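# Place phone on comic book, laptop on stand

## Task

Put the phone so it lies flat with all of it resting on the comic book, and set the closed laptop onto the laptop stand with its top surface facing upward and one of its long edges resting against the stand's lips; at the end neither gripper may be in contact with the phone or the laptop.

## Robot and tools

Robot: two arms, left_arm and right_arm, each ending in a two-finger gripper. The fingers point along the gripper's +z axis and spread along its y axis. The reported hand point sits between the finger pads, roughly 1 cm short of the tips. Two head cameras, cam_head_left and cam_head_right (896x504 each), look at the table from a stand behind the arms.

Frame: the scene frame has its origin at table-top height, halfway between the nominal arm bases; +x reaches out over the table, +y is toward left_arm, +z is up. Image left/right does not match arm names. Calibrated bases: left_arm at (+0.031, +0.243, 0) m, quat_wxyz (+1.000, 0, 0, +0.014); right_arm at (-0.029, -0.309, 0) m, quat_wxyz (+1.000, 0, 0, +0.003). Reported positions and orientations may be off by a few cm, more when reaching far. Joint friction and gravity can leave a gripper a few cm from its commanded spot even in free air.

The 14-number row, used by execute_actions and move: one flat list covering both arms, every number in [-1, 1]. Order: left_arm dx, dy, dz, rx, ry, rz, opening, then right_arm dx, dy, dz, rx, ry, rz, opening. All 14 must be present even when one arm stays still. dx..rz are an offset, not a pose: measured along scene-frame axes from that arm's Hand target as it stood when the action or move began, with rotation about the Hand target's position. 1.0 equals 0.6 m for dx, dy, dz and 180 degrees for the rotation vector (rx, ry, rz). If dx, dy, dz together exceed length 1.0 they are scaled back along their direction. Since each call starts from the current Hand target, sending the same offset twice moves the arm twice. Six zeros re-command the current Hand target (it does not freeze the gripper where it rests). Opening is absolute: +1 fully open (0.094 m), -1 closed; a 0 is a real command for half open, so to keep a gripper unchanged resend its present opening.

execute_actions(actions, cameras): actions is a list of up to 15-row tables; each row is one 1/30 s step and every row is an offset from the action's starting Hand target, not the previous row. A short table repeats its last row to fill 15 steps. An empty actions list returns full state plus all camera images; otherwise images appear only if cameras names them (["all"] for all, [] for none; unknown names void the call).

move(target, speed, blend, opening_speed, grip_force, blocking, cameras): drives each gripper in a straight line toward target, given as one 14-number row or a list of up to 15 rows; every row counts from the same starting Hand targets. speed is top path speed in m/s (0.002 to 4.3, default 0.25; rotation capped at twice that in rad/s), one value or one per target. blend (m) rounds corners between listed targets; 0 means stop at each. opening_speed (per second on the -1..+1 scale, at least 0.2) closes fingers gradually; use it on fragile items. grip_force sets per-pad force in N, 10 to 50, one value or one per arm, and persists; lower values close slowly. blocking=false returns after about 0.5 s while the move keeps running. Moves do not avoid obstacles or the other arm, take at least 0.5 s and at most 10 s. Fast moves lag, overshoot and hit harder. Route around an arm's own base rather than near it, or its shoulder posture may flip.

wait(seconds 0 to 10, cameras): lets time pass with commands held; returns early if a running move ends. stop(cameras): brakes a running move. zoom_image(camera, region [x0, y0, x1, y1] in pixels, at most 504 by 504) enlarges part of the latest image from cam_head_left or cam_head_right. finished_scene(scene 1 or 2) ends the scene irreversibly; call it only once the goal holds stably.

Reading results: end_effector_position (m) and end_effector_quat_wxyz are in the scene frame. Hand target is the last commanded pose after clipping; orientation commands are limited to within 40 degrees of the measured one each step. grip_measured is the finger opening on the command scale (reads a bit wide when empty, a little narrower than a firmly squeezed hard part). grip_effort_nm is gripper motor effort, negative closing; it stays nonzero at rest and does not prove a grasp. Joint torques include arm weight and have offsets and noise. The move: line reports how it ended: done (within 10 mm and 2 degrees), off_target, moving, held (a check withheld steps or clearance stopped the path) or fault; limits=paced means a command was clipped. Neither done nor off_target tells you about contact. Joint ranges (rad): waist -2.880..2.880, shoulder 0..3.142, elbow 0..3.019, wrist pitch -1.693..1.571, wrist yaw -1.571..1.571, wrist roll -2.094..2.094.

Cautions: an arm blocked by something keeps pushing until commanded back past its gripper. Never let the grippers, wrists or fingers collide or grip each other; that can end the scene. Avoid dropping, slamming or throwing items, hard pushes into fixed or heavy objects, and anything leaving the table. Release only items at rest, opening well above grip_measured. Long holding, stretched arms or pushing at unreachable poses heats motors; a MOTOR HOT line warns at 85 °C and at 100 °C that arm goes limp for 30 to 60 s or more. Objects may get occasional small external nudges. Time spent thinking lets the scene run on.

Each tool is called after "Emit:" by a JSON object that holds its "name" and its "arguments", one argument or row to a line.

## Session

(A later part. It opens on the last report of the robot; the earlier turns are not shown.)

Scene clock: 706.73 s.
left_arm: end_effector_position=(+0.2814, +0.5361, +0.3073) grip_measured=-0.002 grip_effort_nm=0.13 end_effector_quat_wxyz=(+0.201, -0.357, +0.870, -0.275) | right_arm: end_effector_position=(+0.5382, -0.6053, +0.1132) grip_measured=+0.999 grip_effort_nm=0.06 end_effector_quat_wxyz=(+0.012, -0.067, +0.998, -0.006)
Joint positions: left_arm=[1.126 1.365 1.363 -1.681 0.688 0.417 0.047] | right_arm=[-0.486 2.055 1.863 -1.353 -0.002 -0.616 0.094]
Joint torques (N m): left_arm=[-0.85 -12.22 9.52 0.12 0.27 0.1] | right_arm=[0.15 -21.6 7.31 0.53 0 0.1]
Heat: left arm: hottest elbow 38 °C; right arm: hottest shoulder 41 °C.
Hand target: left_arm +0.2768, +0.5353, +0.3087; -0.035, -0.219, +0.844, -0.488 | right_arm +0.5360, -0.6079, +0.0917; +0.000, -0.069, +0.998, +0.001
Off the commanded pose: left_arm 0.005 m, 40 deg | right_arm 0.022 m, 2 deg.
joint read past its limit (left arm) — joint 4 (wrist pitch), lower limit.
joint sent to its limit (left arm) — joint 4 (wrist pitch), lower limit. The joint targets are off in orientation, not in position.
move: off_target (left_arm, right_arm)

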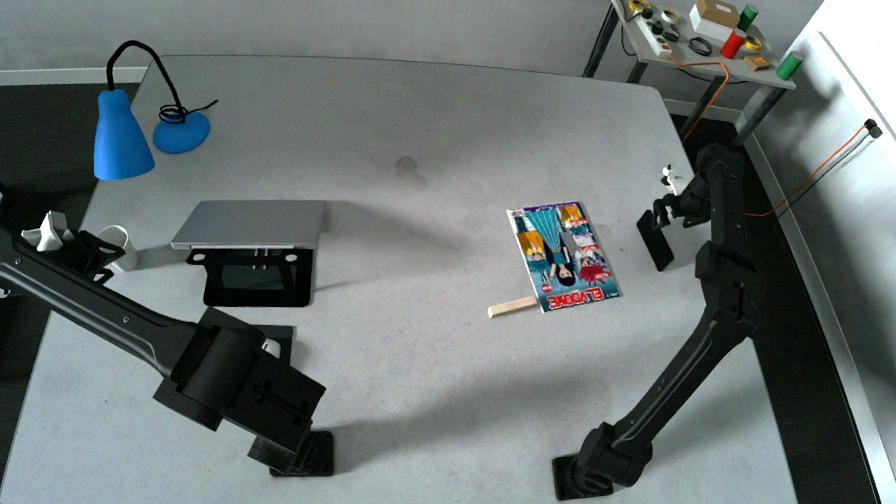

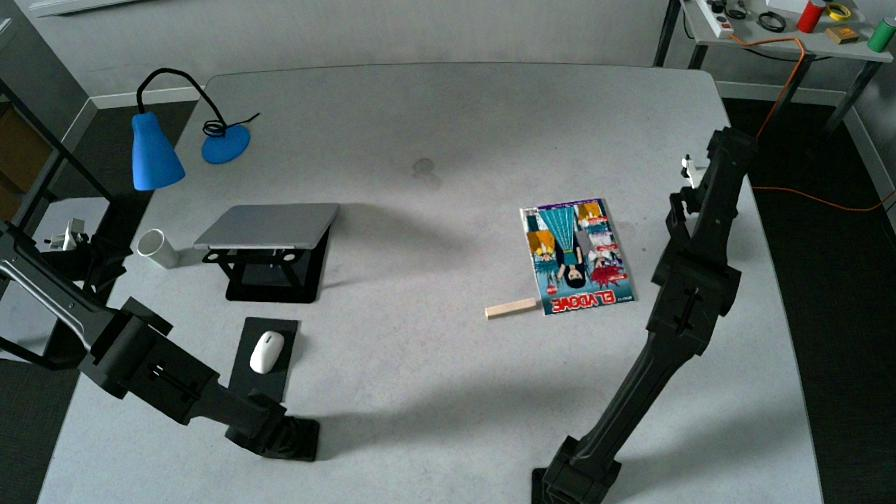

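Emit:
{"name": "move", "arguments": {
  "target": [0,0,0,0,0,0,0.0,0.0,0,0.04,0,0,0,1],
  "speed": 0.1
}}

Emit:
{"name": "move", "arguments": {
  "target": [0,0,0,0,0,0,0.0,0.0,0,-0.05,0,0,0,1],
  "speed": 0.04
}}

Scene clock: 712.87 s.
left_arm: end_effector_position=(+0.2814, +0.5361, +0.3073) grip_measured=-0.002 grip_effort_nm=0.13 end_effector_quat_wxyz=(+0.201, -0.357, +0.870, -0.275) | right_arm: end_effector_position=(+0.5309, -0.6016, +0.1132) grip_measured=+0.999 grip_effort_nm=0.06 end_effector_quat_wxyz=(-0.002, -0.068, +0.998, +0.003)
Joint positions: left_arm=[1.126 1.365 1.363 -1.681 0.688 0.417 0.047] | right_arm=[-0.486 2.055 1.863 -1.385 -0.002 -0.616 0.094]
Joint torques (N m): left_arm=[-0.85 -12.45 9.61 0.01 0.32 0.13] | right_arm=[0.15 -23.3 10.41 -0.14 0.01 0.09]
Heat: left arm: hottest elbow 38 °C; right arm: hottest shoulder 41 °C.
Hand target: left_arm +0.2768, +0.5353, +0.3087; -0.035, -0.219, +0.844, -0.488 | right_arm +0.5361, -0.6079, +0.1157; +0.000, -0.069, +0.998, +0.001
Off the commanded pose: left_arm 0.005 m, 40 deg | right_arm 0.009 m, 0 deg.
joint read past its limit (left arm) — joint 4 (wrist pitch), lower limit.
joint sent to its limit (left arm) — joint 4 (wrist pitch), lower limit. The joint targets are off in orientation, not in position.
move: off_target (left_arm)

Scene clock: 714.10 s.
left_arm: end_effector_position=(+0.2814, +0.5361, +0.3073) grip_measured=-0.002 grip_effort_nm=0.13 end_effector_quat_wxyz=(+0.201, -0.357, +0.870, -0.275) | right_arm: end_effector_position=(+0.5390, -0.6058, +0.1105) grip_measured=+0.999 grip_effort_nm=0.07 end_effector_quat_wxyz=(+0.014, -0.068, +0.998, -0.007)
Joint positions: left_arm=[1.126 1.365 1.363 -1.681 0.688 0.417 0.047] | right_arm=[-0.486 2.055 1.856 -1.34 -0.002 -0.616 0.094]
Joint torques (N m): left_arm=[-1.38 -12.45 9.65 0.1 0.29 0.14] | right_arm=[0.15 -22.01 7.25 0.58 0 0.09]
Heat: left arm: hottest elbow 38 °C; right arm: hottest shoulder 41 °C.
Hand target: left_arm +0.2768, +0.5353, +0.3087; -0.035, -0.219, +0.844, -0.488 | right_arm +0.5361, -0.6080, +0.0856; +0.000, -0.069, +0.998, +0.001
Off the commanded pose: left_arm 0.005 m, 40 deg | right_arm 0.025 m, 2 deg.
joint read past its limit (left arm) — joint 4 (wrist pitch), lower limit.
joint sent to its limit (left arm) — joint 4 (wrist pitch), lower limit. The joint targets are off in orientation, not in position.
move: off_target (left_arm, right_arm)

Emit:
{"name": "move", "arguments": {
  "target": [
    [0,0,0,0,0,0,0.0,0.0,0,0.08,0,0,0,1],
    [0,0,0,0,0,0,0.0,0.0,0.08,0.08,0,0,0,1],
    [0,0,0,0,0,0,0.0,0.0,0.08,-0.02,0,0,0,1]
  ],
  "speed": 0.08,
  "cameras": ["cam_head_left","cam_head_right"]
}}

Emit:
{"name": "zoom_image", "arguments": {
  "camera": "cam_head_left",
  "region": [580, 160, 740, 300]
}}

Emit:
{"name": "zoom_image", "arguments": {
  "camera": "cam_head_right",
  "region": [600, 150, 760, 290]
}}

Scene clock: 720.87 s.
left_arm: end_effector_position=(+0.2814, +0.5361, +0.3073) grip_measured=-0.002 grip_effort_nm=0.13 end_effector_quat_wxyz=(+0.201, -0.357, +0.870, -0.275) | right_arm: end_effector_position=(+0.5371, -0.5634, +0.0918) grip_measured=+0.999 grip_effort_nm=0.06 end_effector_quat_wxyz=(+0.010, -0.070, +0.997, -0.004)
Joint positions: left_arm=[1.126 1.365 1.363 -1.681 0.688 0.417 0.047] | right_arm=[-0.427 2.018 1.746 -1.276 -0.002 -0.562 0.094]
Joint torques (N m): left_arm=[-1.03 -12.4 9.58 0.14 0.31 0.16] | right_arm=[0.79 -22.36 7.09 0.4 0.02 0.22]
Heat: left arm: hottest elbow 38 °C; right arm: hottest shoulder 40 °C.
Hand target: left_arm +0.2768, +0.5353, +0.3087; -0.035, -0.219, +0.844, -0.488 | right_arm +0.5360, -0.5600, +0.0735; +0.000, -0.069, +0.998, +0.001
Off the commanded pose: left_arm 0.005 m, 40 deg | right_arm 0.019 m, 1 deg.
joint read past its limit (left arm) — joint 4 (wrist pitch), lower limit.
joint sent to its limit (left arm) — joint 4 (wrist pitch), lower limit. The joint targets are off in orientation, not in position.
move: off_target (left_arm, right_arm)

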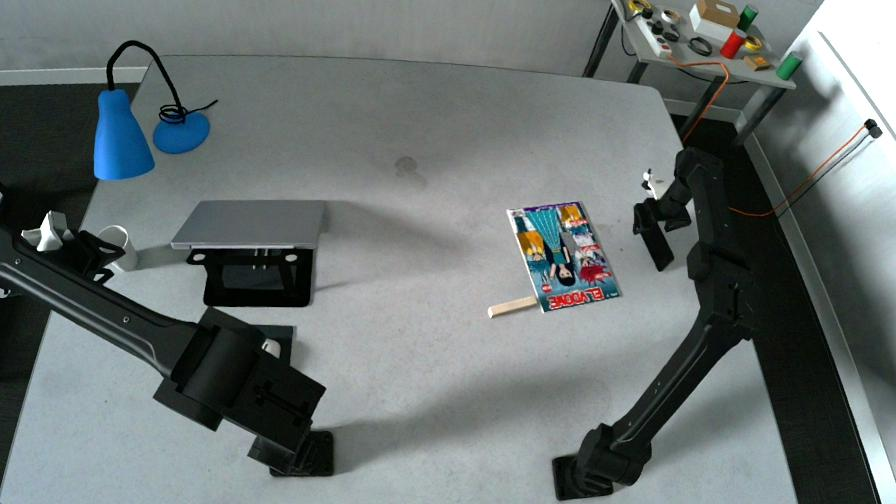

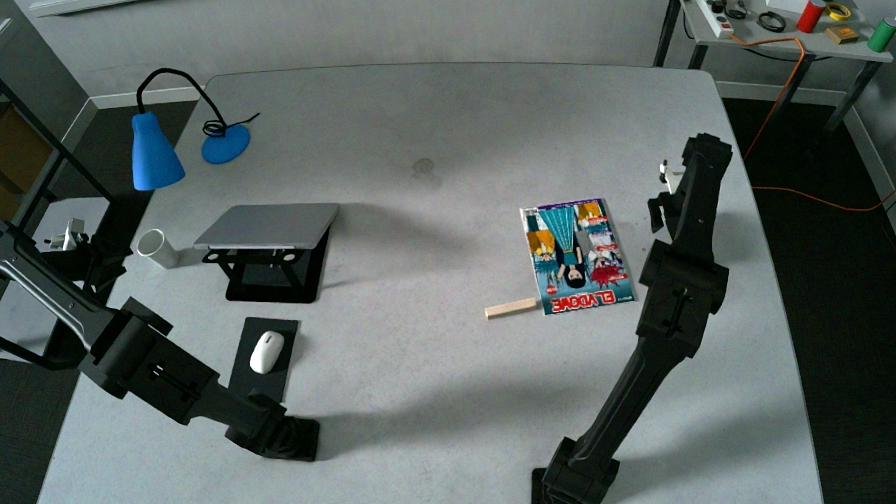

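Scaled by 3.150.

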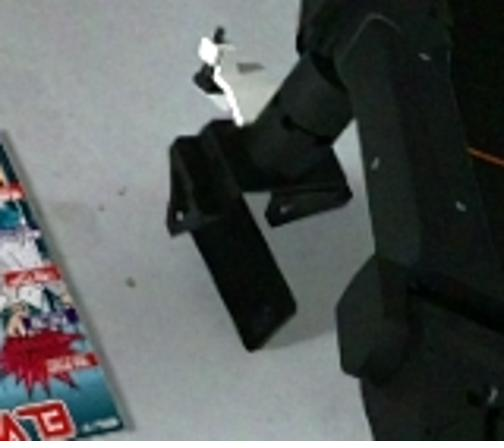

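Scaled by 3.150.

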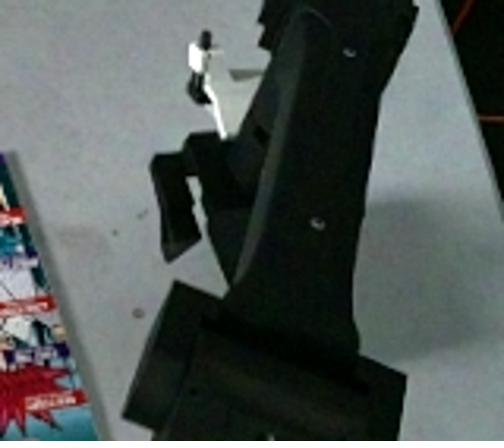

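Emit:
{"name": "move", "arguments": {
  "target": [0,0,0,0,0,0,0.0,0.0,-0.022,-0.02,0,0,0,1],
  "speed": 0.05,
  "cameras": ["cam_head_left","cam_head_right"]
}}

Emit:
{"name": "zoom_image", "arguments": {
  "camera": "cam_head_left",
  "region": [580, 160, 740, 300]
}}

Scene clock: 727.77 s.
left_arm: end_effector_position=(+0.2814, +0.5361, +0.3073) grip_measured=-0.002 grip_effort_nm=0.13 end_effector_quat_wxyz=(+0.201, -0.357, +0.870, -0.275) | right_arm: end_effector_position=(+0.5399, -0.5663, +0.0827) grip_measured=+0.999 grip_effort_nm=0.06 end_effector_quat_wxyz=(+0.011, -0.071, +0.997, -0.005)
Joint positions: left_arm=[1.126 1.365 1.363 -1.681 0.688 0.417 0.047] | right_arm=[-0.429 2.033 1.746 -1.258 -0.002 -0.566 0.094]
Joint torques (N m): left_arm=[-1.03 -12.86 9.32 0.27 0.29 0.12] | right_arm=[-0.15 -21.77 7.57 0.51 0.01 0.08]
Heat: left arm: hottest elbow 38 °C; right arm: hottest shoulder 40 °C.
Hand target: left_arm +0.2768, +0.5353, +0.3087; -0.035, -0.219, +0.844, -0.488 | right_arm +0.5360, -0.5732, +0.0615; +0.000, -0.069, +0.998, +0.001
Off the commanded pose: left_arm 0.005 m, 40 deg | right_arm 0.023 m, 2 deg.
joint read past its limit (left arm) — joint 4 (wrist pitch), lower limit.
joint sent to its limit (left arm) — joint 4 (wrist pitch), lower limit. The joint targets are off in orientation, not in position.
move: off_target (left_arm, right_arm)

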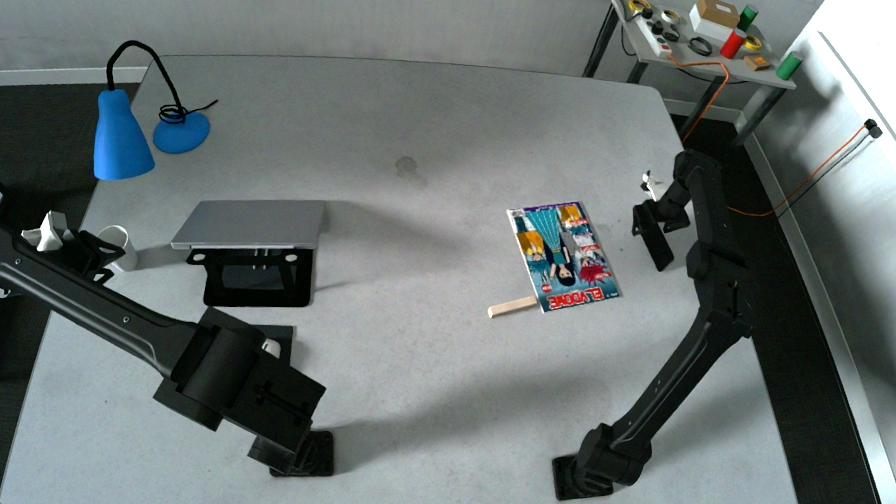

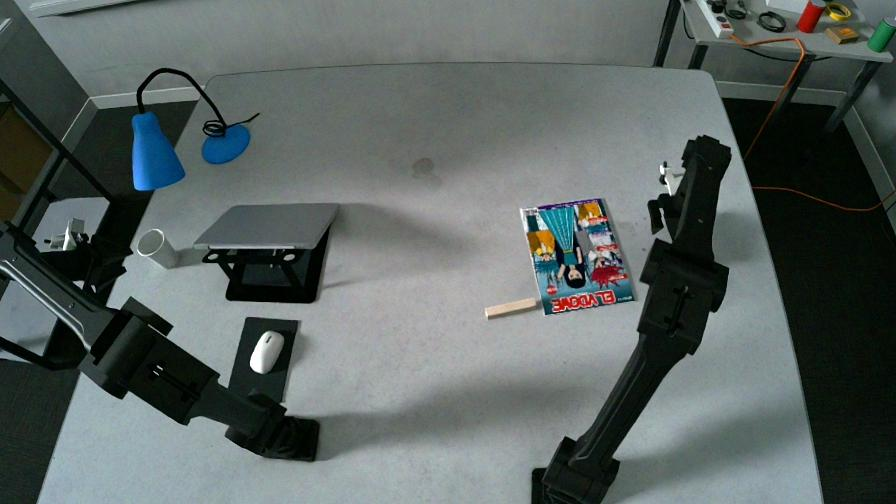

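Scaled by 3.150.

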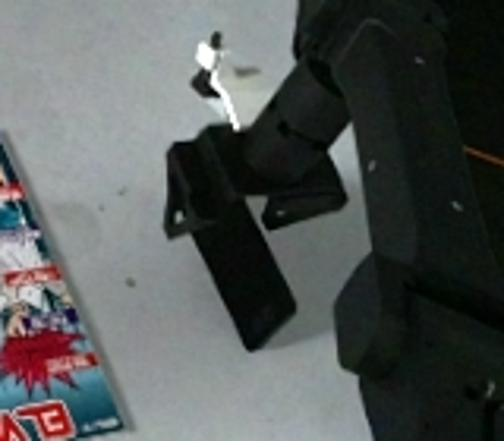

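Emit:
{"name": "move", "arguments": {
  "target": [0,0,0,0,0,0,0.0,0.0,-0.03,0,0,0,0,1],
  "speed": 0.05,
  "cameras": ["cam_head_left"]
}}

Emit:
{"name": "zoom_image", "arguments": {
  "camera": "cam_head_left",
  "region": [580, 160, 740, 300]
}}

Scene clock: 732.43 s.
left_arm: end_effector_position=(+0.2814, +0.5361, +0.3073) grip_measured=-0.002 grip_effort_nm=0.13 end_effector_quat_wxyz=(+0.201, -0.357, +0.870, -0.275) | right_arm: end_effector_position=(+0.5313, -0.5819, +0.0696) grip_measured=+0.999 grip_effort_nm=0.06 end_effector_quat_wxyz=(+0.002, -0.069, +0.998, +0.000)
Joint positions: left_arm=[1.126 1.365 1.363 -1.681 0.688 0.417 0.047] | right_arm=[-0.458 2.055 1.746 -1.258 -0.002 -0.592 0.094]
Joint torques (N m): left_arm=[-0.67 -13.16 9.54 0.25 0.29 0.19] | right_arm=[-0.26 -21.42 9.95 0.08 0.02 0.11]
Heat: left arm: hottest elbow 37 °C; right arm: hottest shoulder 40 °C.
Hand target: left_arm +0.2768, +0.5353, +0.3087; -0.035, -0.219, +0.844, -0.488 | right_arm +0.5360, -0.5912, +0.0615; +0.000, -0.069, +0.998, +0.001
Off the commanded pose: left_arm 0.005 m, 40 deg | right_arm 0.013 m, 0 deg.
joint read past its limit (left arm) — joint 4 (wrist pitch), lower limit.
joint sent to its limit (left arm) — joint 4 (wrist pitch), lower limit. The joint targets are off in orientation, not in position.
move: off_target (left_arm, right_arm)
Images, in order (width x height): cam_head_left 896x504.

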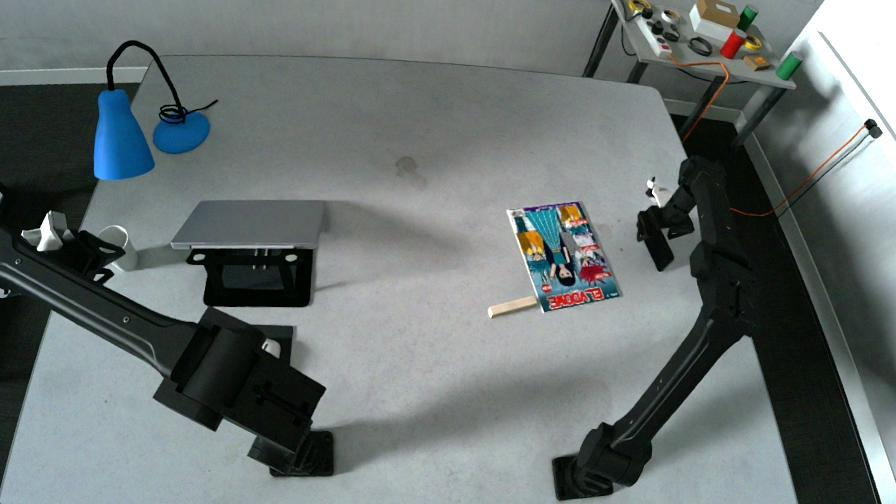

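Scaled by 3.150.

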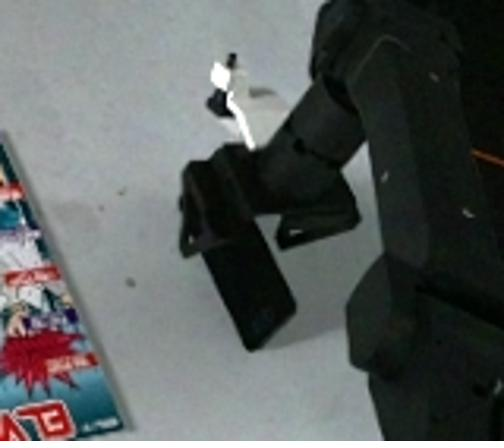

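Emit:
{"name": "move", "arguments": {
  "target": [0,0,0,0,0,0,0.0,0.0,0,0.015,0,0,0,-0.75],
  "speed": 0.05,
  "opening_speed": 0.5,
  "grip_force": 25,
  "cameras": []
}}

Emit:
{"name": "move", "arguments": {
  "target": [0,0,0,0,0,0,0.0,0.0,0,0,0,0,0,-1],
  "speed": 0.05,
  "opening_speed": 0.5,
  "cameras": ["cam_head_left","cam_head_right"]
}}

Emit:
{"name": "zoom_image", "arguments": {
  "camera": "cam_head_left",
  "region": [580, 160, 740, 300]
}}

Scene clock: 742.43 s.
left_arm: end_effector_position=(+0.2814, +0.5361, +0.3073) grip_measured=-0.002 grip_effort_nm=0.13 end_effector_quat_wxyz=(+0.201, -0.357, +0.870, -0.275) | right_arm: end_effector_position=(+0.5282, -0.5813, +0.0696) grip_measured=-0.747 grip_effort_nm=-0.16 end_effector_quat_wxyz=(-0.004, -0.071, +0.997, +0.002)
Joint positions: left_arm=[1.126 1.365 1.363 -1.681 0.688 0.417 0.047] | right_arm=[-0.458 2.055 1.746 -1.27 0.001 -0.594 0.012]
Joint torques (N m): left_arm=[-0.73 -12.86 9.59 0.23 0.28 0.18] | right_arm=[-0.15 -22.42 10.62 -0.18 -0.09 0.11]
Heat: left arm: hottest elbow 37 °C; right arm: hottest shoulder 40 °C.
Hand target: left_arm +0.2768, +0.5353, +0.3087; -0.035, -0.219, +0.844, -0.488 | right_arm +0.5360, -0.5912, +0.0705; +0.000, -0.069, +0.998, +0.001
Off the commanded pose: left_arm 0.005 m, 40 deg | right_arm 0.013 m, 1 deg.
joint read past its limit (left arm) — joint 4 (wrist pitch), lower limit.
joint sent to its limit (left arm) — joint 4 (wrist pitch), lower limit. The joint targets are off in orientation, not in position.
grip_force (N): 25, 25
move: off_target (left_arm, right_arm)
No camera images: "cameras" was empty.

Scene clock: 743.13 s.
left_arm: end_effector_position=(+0.2814, +0.5361, +0.3073) grip_measured=-0.002 grip_effort_nm=0.13 end_effector_quat_wxyz=(+0.201, -0.357, +0.870, -0.275) | right_arm: end_effector_position=(+0.5279, -0.5819, +0.0696) grip_measured=-0.824 grip_effort_nm=-0.58 end_effector_quat_wxyz=(-0.004, -0.070, +0.998, +0.002)
Joint positions: left_arm=[1.126 1.365 1.363 -1.681 0.688 0.417 0.047] | right_arm=[-0.46 2.055 1.746 -1.27 0.001 -0.594 0.008]
Joint torques (N m): left_arm=[-0.79 -12.51 9.48 0.08 0.29 0.21] | right_arm=[-0.03 -22.24 10.8 -0.18 -0.08 0.1]
Heat: left arm: hottest elbow 37 °C; right arm: hottest shoulder 40 °C.
Hand target: left_arm +0.2768, +0.5353, +0.3087; -0.035, -0.219, +0.844, -0.488 | right_arm +0.5360, -0.5912, +0.0705; +0.000, -0.069, +0.998, +0.001
Off the commanded pose: left_arm 0.005 m, 40 deg | right_arm 0.012 m, 0 deg.
joint read past its limit (left arm) — joint 4 (wrist pitch), lower limit.
joint sent to its limit (left arm) — joint 4 (wrist pitch), lower limit. The joint targets are off in orientation, not in position.
grip_force (N): 25, 25
move: off_target (left_arm, right_arm)

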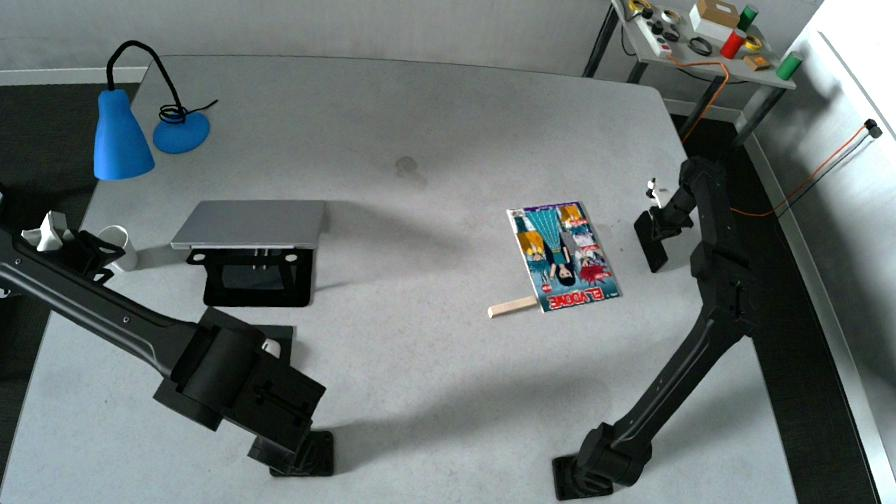

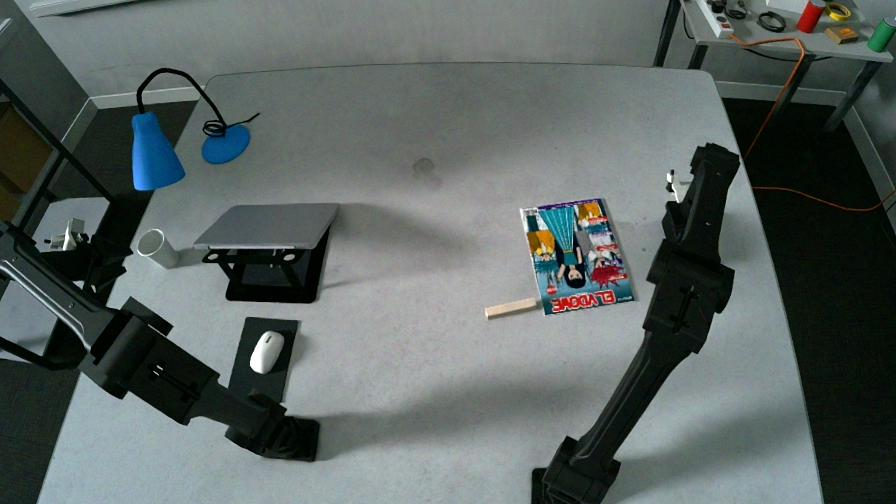

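Scaled by 3.150.

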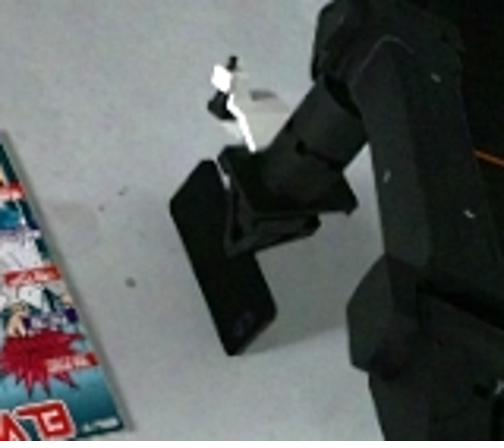

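Emit:
{"name": "move", "arguments": {
  "target": [
    [0,0,0,0,0,0,0.0,0.0,0,0.2,0,0,0,-1],
    [0,0,0,0,0,0,0.0,-0.07,0.33,0.2,0.354,0.0685,0.03,-1],
    [0,0,0,0,0,0,0.0,-0.07,0.35,0.06,0.354,0.0685,0.03,-1]
  ],
  "speed": [0.1,0.15,0.1],
  "grip_force": 40,
  "cameras": ["cam_head_left","cam_head_right"]
}}

Emit:
{"name": "zoom_image", "arguments": {
  "camera": "cam_head_left",
  "region": [480, 170, 680, 330]
}}

Emit:
{"name": "zoom_image", "arguments": {
  "camera": "cam_head_right",
  "region": [480, 170, 680, 330]
}}

Scene clock: 770.03 s.
left_arm: end_effector_position=(+0.2814, +0.5361, +0.3073) grip_measured=-0.002 grip_effort_nm=0.13 end_effector_quat_wxyz=(+0.201, -0.357, +0.870, -0.275) | right_arm: end_effector_position=(+0.4952, -0.3887, +0.1129) grip_measured=-0.834 grip_effort_nm=-0.85 end_effector_quat_wxyz=(+0.030, -0.056, +0.881, +0.469)
Joint positions: left_arm=[1.126 1.365 1.363 -1.681 0.688 0.417 0.047] | right_arm=[-0.408 2.06 1.63 -1.669 -0.868 -0.779 0.008]
Joint torques (N m): left_arm=[-0.21 -12.69 9.52 0.02 0.29 0.1] | right_arm=[1.49 -20.6 6.46 -1.11 -0.53 0]
Heat: left arm: hottest elbow 37 °C; right arm: hottest shoulder 40 °C.
Hand target: left_arm +0.2768, +0.5353, +0.3087; -0.035, -0.219, +0.844, -0.488 | right_arm +0.4940, -0.3811, +0.1064; -0.066, -0.102, +0.837, +0.533
Off the commanded pose: left_arm 0.005 m, 40 deg | right_arm 0.010 m, 15 deg.
joint read past its limit (left arm) — joint 4 (wrist pitch), lower limit.
joint sent to its limit (left arm) — joint 4 (wrist pitch), lower limit. The joint targets are off in orientation, not in position.
joint sent to its limit (right arm) — joint 4 (wrist pitch), lower limit. The joint targets are off in orientation, not in position.
grip_force (N): 40, 40
move: off_target (left_arm, right_arm)

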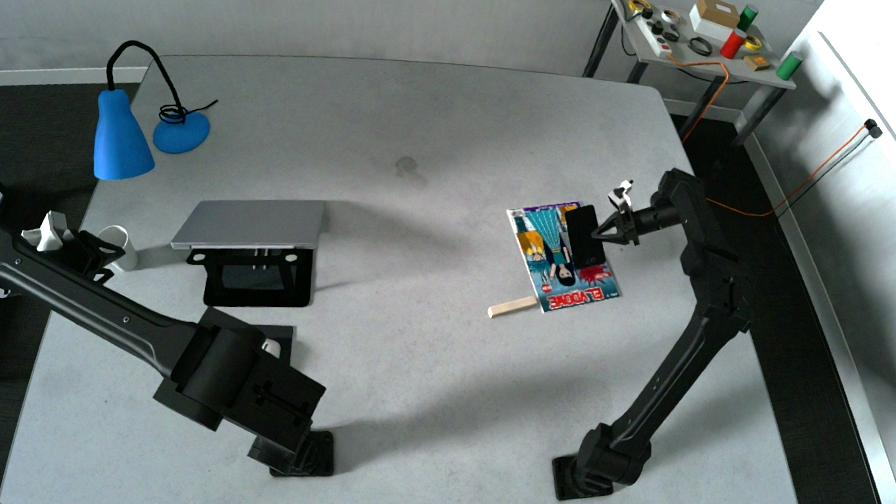

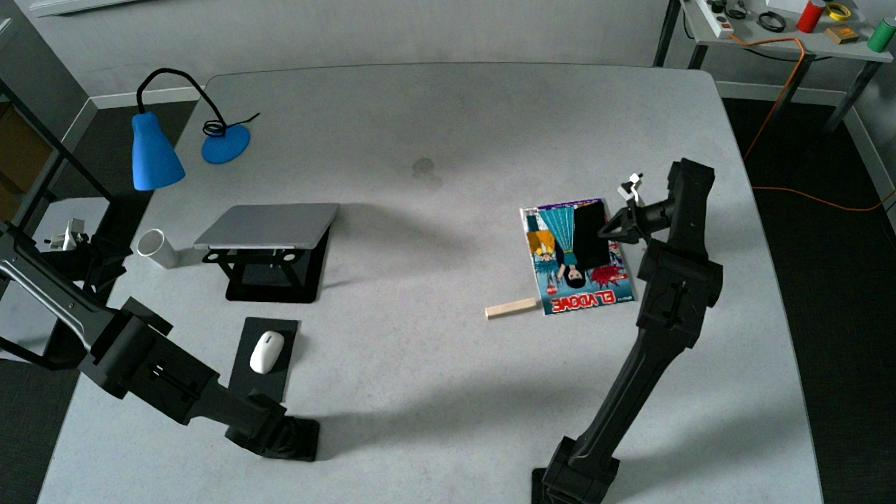

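Scaled by 2.520.

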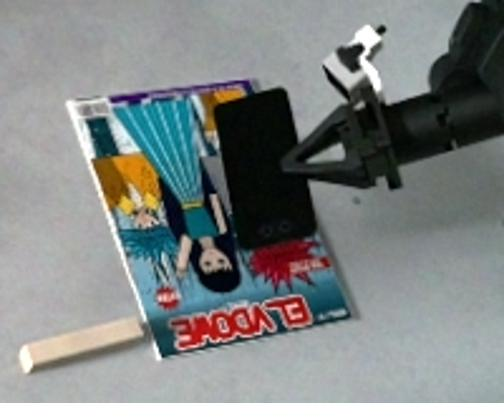

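Scaled by 2.520.

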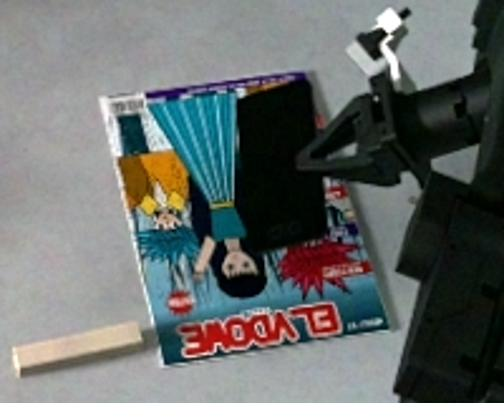

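Emit:
{"name": "move", "arguments": {
  "target": [
    [0,0,0,0,0,0,0.0,-0.01,0.055,0.0,0,0,0,-1],
    [0,0,0,0,0,0,0.0,-0.01,0.055,-0.075,0,0,0,-1]
  ],
  "speed": [0.1,0.06],
  "cameras": ["cam_head_left","cam_head_right"]
}}

Emit:
{"name": "zoom_image", "arguments": {
  "camera": "cam_head_left",
  "region": [480, 170, 680, 330]
}}

Emit:
{"name": "zoom_image", "arguments": {
  "camera": "cam_head_right",
  "region": [480, 170, 680, 330]
}}

Scene clock: 778.40 s.
left_arm: end_effector_position=(+0.2814, +0.5361, +0.3073) grip_measured=-0.002 grip_effort_nm=0.13 end_effector_quat_wxyz=(+0.201, -0.357, +0.870, -0.275) | right_arm: end_effector_position=(+0.4868, -0.3549, +0.0663) grip_measured=-0.834 grip_effort_nm=-0.85 end_effector_quat_wxyz=(-0.012, -0.075, +0.866, +0.495)
Joint positions: left_arm=[1.126 1.365 1.363 -1.681 0.688 0.417 0.047] | right_arm=[-0.355 2.143 1.599 -1.669 -0.881 -0.834 0.008]
Joint torques (N m): left_arm=[-1.14 -13.45 9.62 0.27 0.25 0.13] | right_arm=[1.49 -20.89 6.91 -1.24 -0.5 0.03]
Heat: left arm: hottest elbow 37 °C; right arm: hottest shoulder 40 °C.
Hand target: left_arm +0.2768, +0.5353, +0.3087; -0.035, -0.219, +0.844, -0.488 | right_arm +0.4880, -0.3483, +0.0614; -0.066, -0.102, +0.837, +0.533
Off the commanded pose: left_arm 0.005 m, 40 deg | right_arm 0.008 m, 9 deg.
joint read past its limit (left arm) — joint 4 (wrist pitch), lower limit.
joint sent to its limit (left arm) — joint 4 (wrist pitch), lower limit. The joint targets are off in orientation, not in position.
joint sent to its limit (right arm) — joint 4 (wrist pitch), lower limit. The joint targets are off in orientation, not in position.
grip_force (N): 40, 40
move: off_target (left_arm, right_arm)

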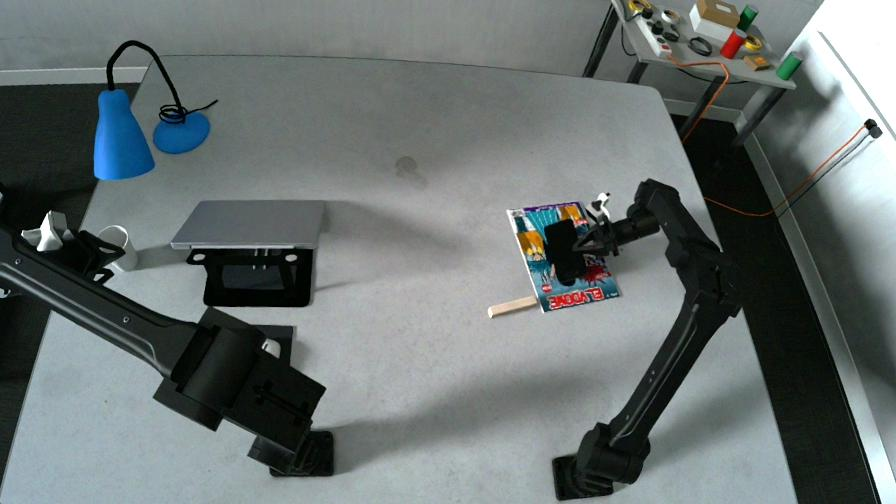

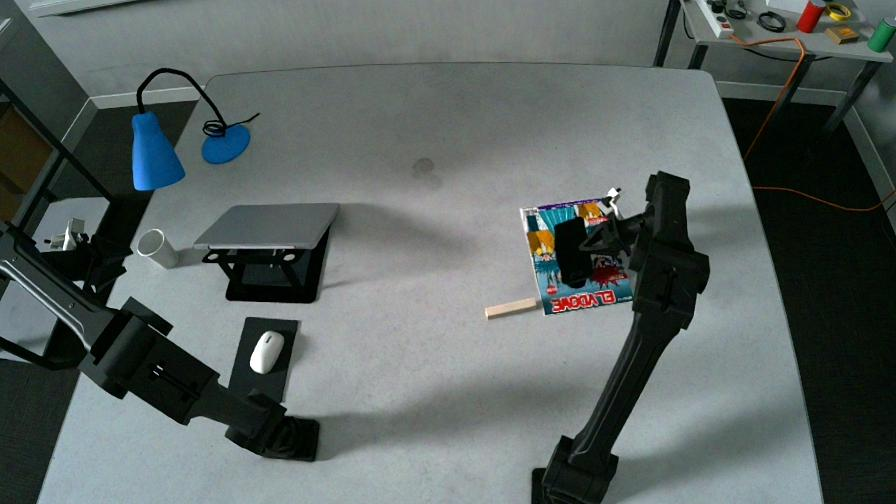

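Scaled by 2.520.

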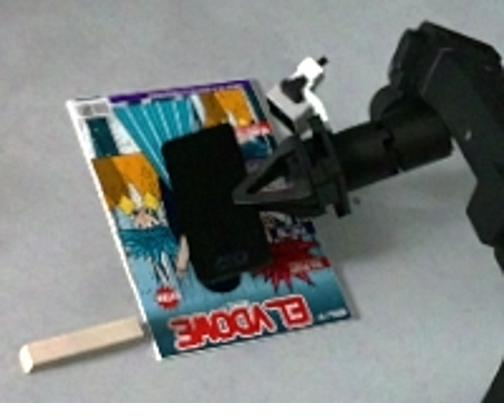

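Scaled by 2.520.

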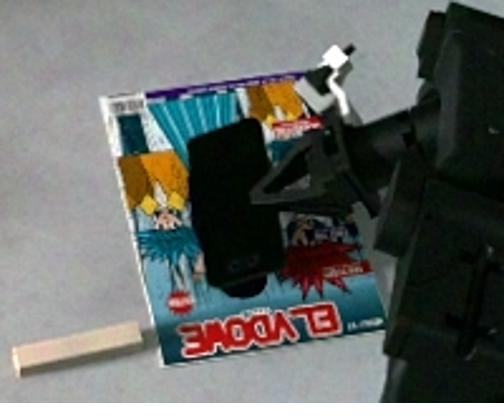

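Emit:
{"name": "move", "arguments": {
  "target": [0,0,0,0,0,0,0.0,0.0,-0.01,-0.045,0.0,0,0,-1],
  "speed": 0.04,
  "cameras": ["cam_head_left","cam_head_right"]
}}

Emit:
{"name": "zoom_image", "arguments": {
  "camera": "cam_head_left",
  "region": [500, 190, 640, 320]
}}

Emit:
{"name": "zoom_image", "arguments": {
  "camera": "cam_head_right",
  "region": [500, 190, 640, 320]
}}

Scene clock: 782.67 s.
left_arm: end_effector_position=(+0.2814, +0.5361, +0.3073) grip_measured=-0.002 grip_effort_nm=0.13 end_effector_quat_wxyz=(+0.201, -0.357, +0.870, -0.275) | right_arm: end_effector_position=(+0.4824, -0.3540, +0.0436) grip_measured=-0.834 grip_effort_nm=-0.85 end_effector_quat_wxyz=(-0.026, -0.078, +0.861, +0.502)
Joint positions: left_arm=[1.126 1.365 1.363 -1.681 0.688 0.417 0.047] | right_arm=[-0.354 2.19 1.599 -1.671 -0.873 -0.862 0.008]
Joint torques (N m): left_arm=[-0.85 -12.75 9.69 0.31 0.3 0.12] | right_arm=[0.85 -20.01 7.88 -1.39 -0.37 -0.09]
Heat: left arm: hottest elbow 37 °C; right arm: hottest shoulder 41 °C.
Hand target: left_arm +0.2768, +0.5353, +0.3087; -0.035, -0.219, +0.844, -0.488 | right_arm +0.4880, -0.3541, +0.0345; -0.066, -0.102, +0.837, +0.533
Off the commanded pose: left_arm 0.005 m, 40 deg | right_arm 0.011 m, 7 deg.
joint read past its limit (left arm) — joint 4 (wrist pitch), lower limit.
joint sent to its limit (left arm) — joint 4 (wrist pitch), lower limit. The joint targets are off in orientation, not in position.
joint sent to its limit (right arm) — joint 4 (wrist pitch), lower limit. The joint targets are off in orientation, not in position.
grip_force (N): 40, 40
move: off_target (left_arm, right_arm)

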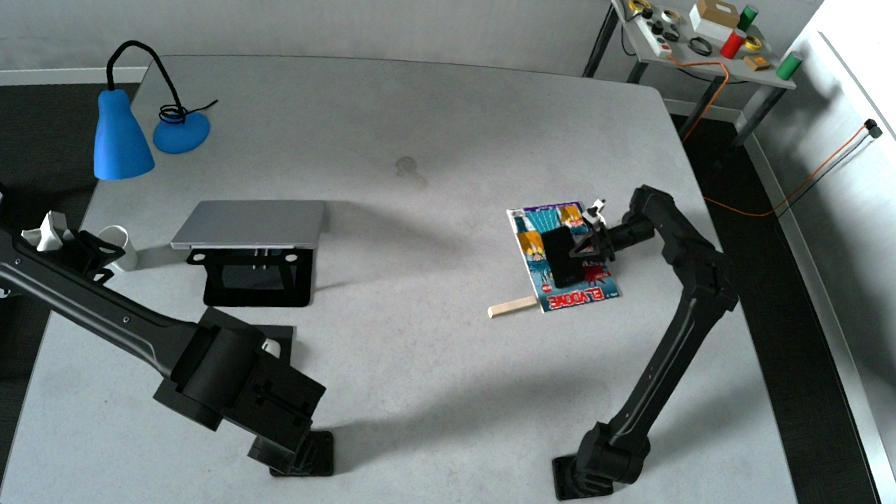

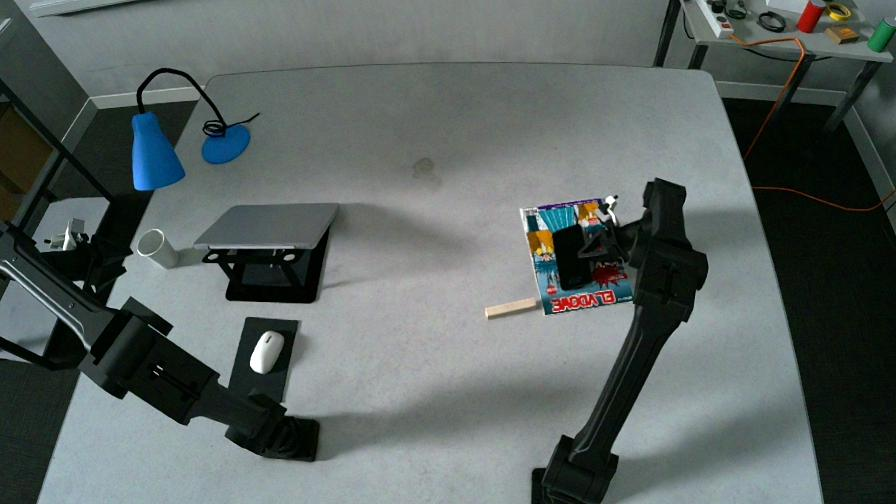

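Scaled by 3.600.

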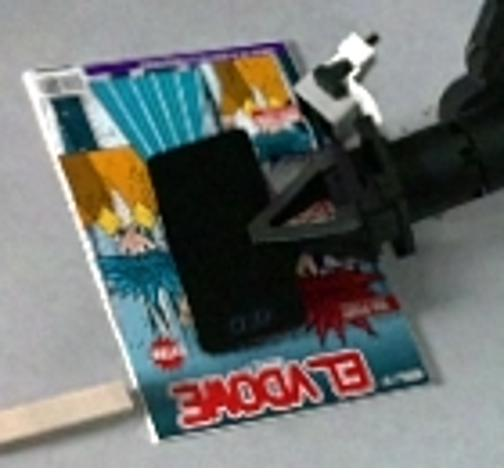

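Scaled by 3.600.

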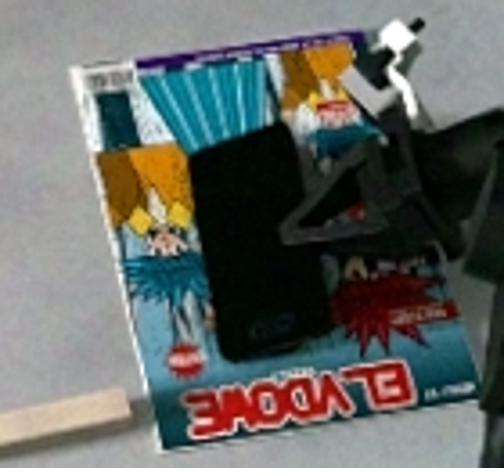

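Emit:
{"name": "move", "arguments": {
  "target": [0,0,0,0,0,0,0.0,0.0,0,-0.03,0.03,0,0,-1],
  "speed": 0.04,
  "cameras": ["cam_head_left","cam_head_right"]
}}

Emit:
{"name": "zoom_image", "arguments": {
  "camera": "cam_head_left",
  "region": [500, 190, 640, 320]
}}

Emit:
{"name": "zoom_image", "arguments": {
  "camera": "cam_head_right",
  "region": [500, 190, 640, 320]
}}

Scene clock: 787.90 s.
left_arm: end_effector_position=(+0.2814, +0.5361, +0.3073) grip_measured=-0.002 grip_effort_nm=0.13 end_effector_quat_wxyz=(+0.201, -0.357, +0.870, -0.275) | right_arm: end_effector_position=(+0.4857, -0.3489, +0.0389) grip_measured=-0.834 grip_effort_nm=-0.85 end_effector_quat_wxyz=(-0.013, -0.072, +0.846, +0.527)
Joint positions: left_arm=[1.126 1.365 1.363 -1.681 0.688 0.417 0.047] | right_arm=[-0.355 2.216 1.599 -1.684 -0.933 -0.9 0.008]
Joint torques (N m): left_arm=[-0.67 -12.86 9.62 0.17 0.3 0.13] | right_arm=[0.03 -18.84 7.16 -0.83 -0.26 -0.28]
Heat: left arm: hottest elbow 37 °C; right arm: hottest shoulder 41 °C.
Hand target: left_arm +0.2768, +0.5353, +0.3087; -0.035, -0.219, +0.844, -0.488 | right_arm +0.4880, -0.3542, +0.0165; -0.061, -0.105, +0.811, +0.572
Off the commanded pose: left_arm 0.005 m, 40 deg | right_arm 0.023 m, 9 deg.
joint read past its limit (left arm) — joint 4 (wrist pitch), lower limit.
joint read past its limit (right arm) — joint 4 (wrist pitch), lower limit.
joint sent to its limit (left arm) — joint 4 (wrist pitch), lower limit. The joint targets are off in orientation, not in position.
joint sent to its limit (right arm) — joint 4 (wrist pitch), lower limit. The joint targets are off in orientation, not in position.
grip_force (N): 40, 40
move: off_target (left_arm, right_arm)

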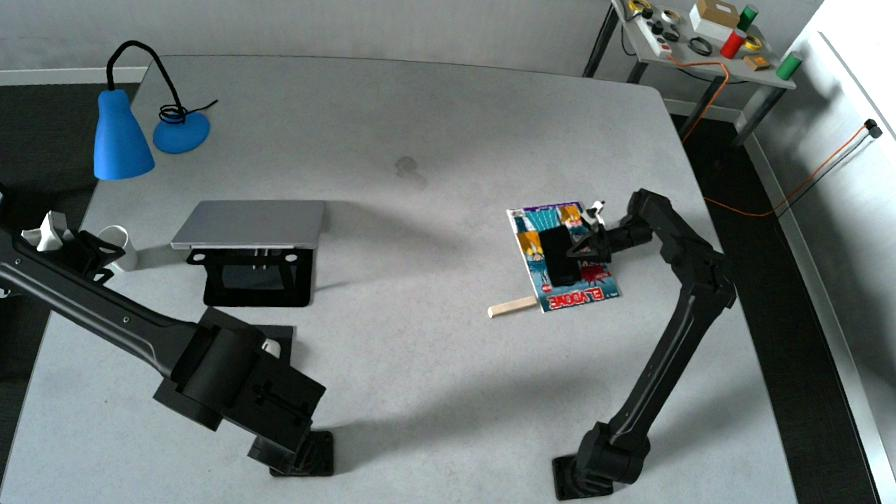

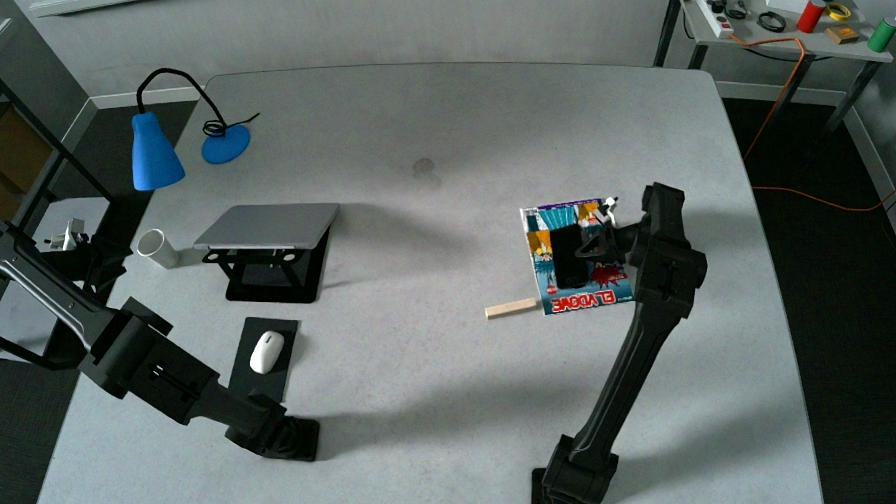

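Scaled by 3.600.

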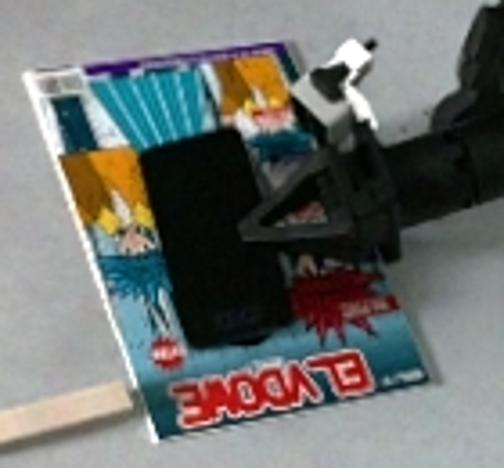

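Scaled by 3.600.

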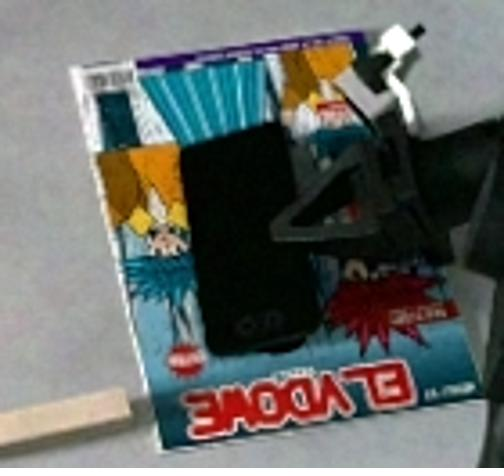

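Emit:
{"name": "move", "arguments": {
  "target": [
    [0,0,0,0,0,0,0.0,0.0,0.0,0.01,0.0,0,0,-0.7],
    [0,0,0,0,0,0,0.0,0.0,0.0,0.01,0.0,0,0,-0.5]
  ],
  "speed": 0.04,
  "opening_speed": 0.2,
  "cameras": ["cam_head_left","cam_head_right"]
}}

Emit:
{"name": "zoom_image", "arguments": {
  "camera": "cam_head_left",
  "region": [500, 190, 640, 320]
}}

Emit:
{"name": "zoom_image", "arguments": {
  "camera": "cam_head_right",
  "region": [500, 190, 640, 320]
}}

Scene clock: 797.40 s.
left_arm: end_effector_position=(+0.2814, +0.5361, +0.3073) grip_measured=-0.002 grip_effort_nm=0.13 end_effector_quat_wxyz=(+0.201, -0.357, +0.870, -0.275) | right_arm: end_effector_position=(+0.4836, -0.3486, +0.0302) grip_measured=-0.502 grip_effort_nm=0.06 end_effector_quat_wxyz=(-0.015, -0.078, +0.844, +0.530)
Joint positions: left_arm=[1.126 1.365 1.363 -1.681 0.688 0.417 0.047] | right_arm=[-0.355 2.234 1.599 -1.684 -0.929 -0.924 0.023]
Joint torques (N m): left_arm=[-0.85 -13.04 9.59 0.1 0.26 0.13] | right_arm=[0.15 -21.42 6.94 -0.84 -0.36 0.02]
Heat: left arm: hottest elbow 37 °C; right arm: hottest shoulder 40 °C.
Hand target: left_arm +0.2768, +0.5353, +0.3087; -0.035, -0.219, +0.844, -0.488 | right_arm +0.4880, -0.3542, +0.0226; -0.061, -0.105, +0.811, +0.572
Off the commanded pose: left_arm 0.005 m, 40 deg | right_arm 0.011 m, 9 deg.
joint read past its limit (left arm) — joint 4 (wrist pitch), lower limit.
joint read past its limit (right arm) — joint 4 (wrist pitch), lower limit.
joint sent to its limit (left arm) — joint 4 (wrist pitch), lower limit. The joint targets are off in orientation, not in position.
joint sent to its limit (right arm) — joint 4 (wrist pitch), lower limit. The joint targets are off in orientation, not in position.
grip_force (N): 40, 40
move: off_target (left_arm, right_arm); target 2's new opening was sent with right_arm's hand 0.011 m and 9 deg from that target

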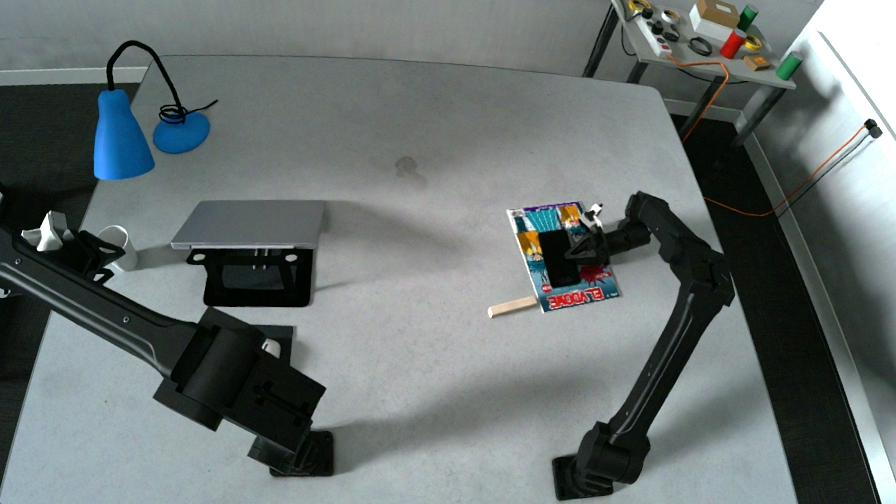

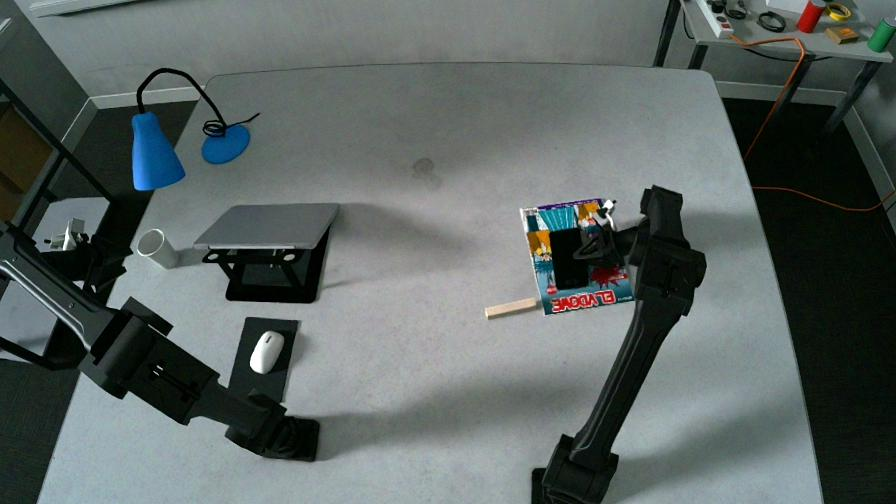

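Scaled by 3.600.

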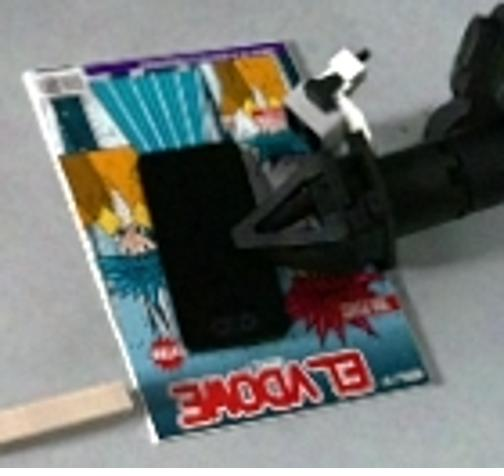

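Scaled by 3.600.

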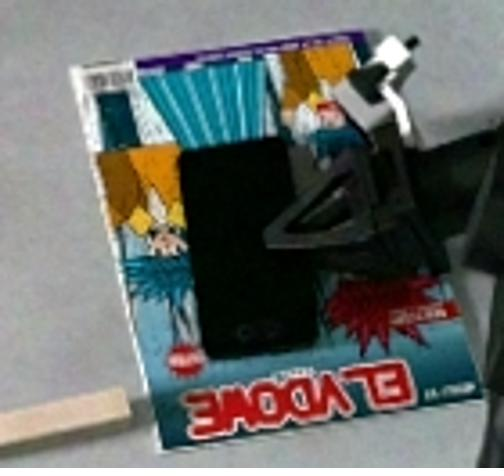

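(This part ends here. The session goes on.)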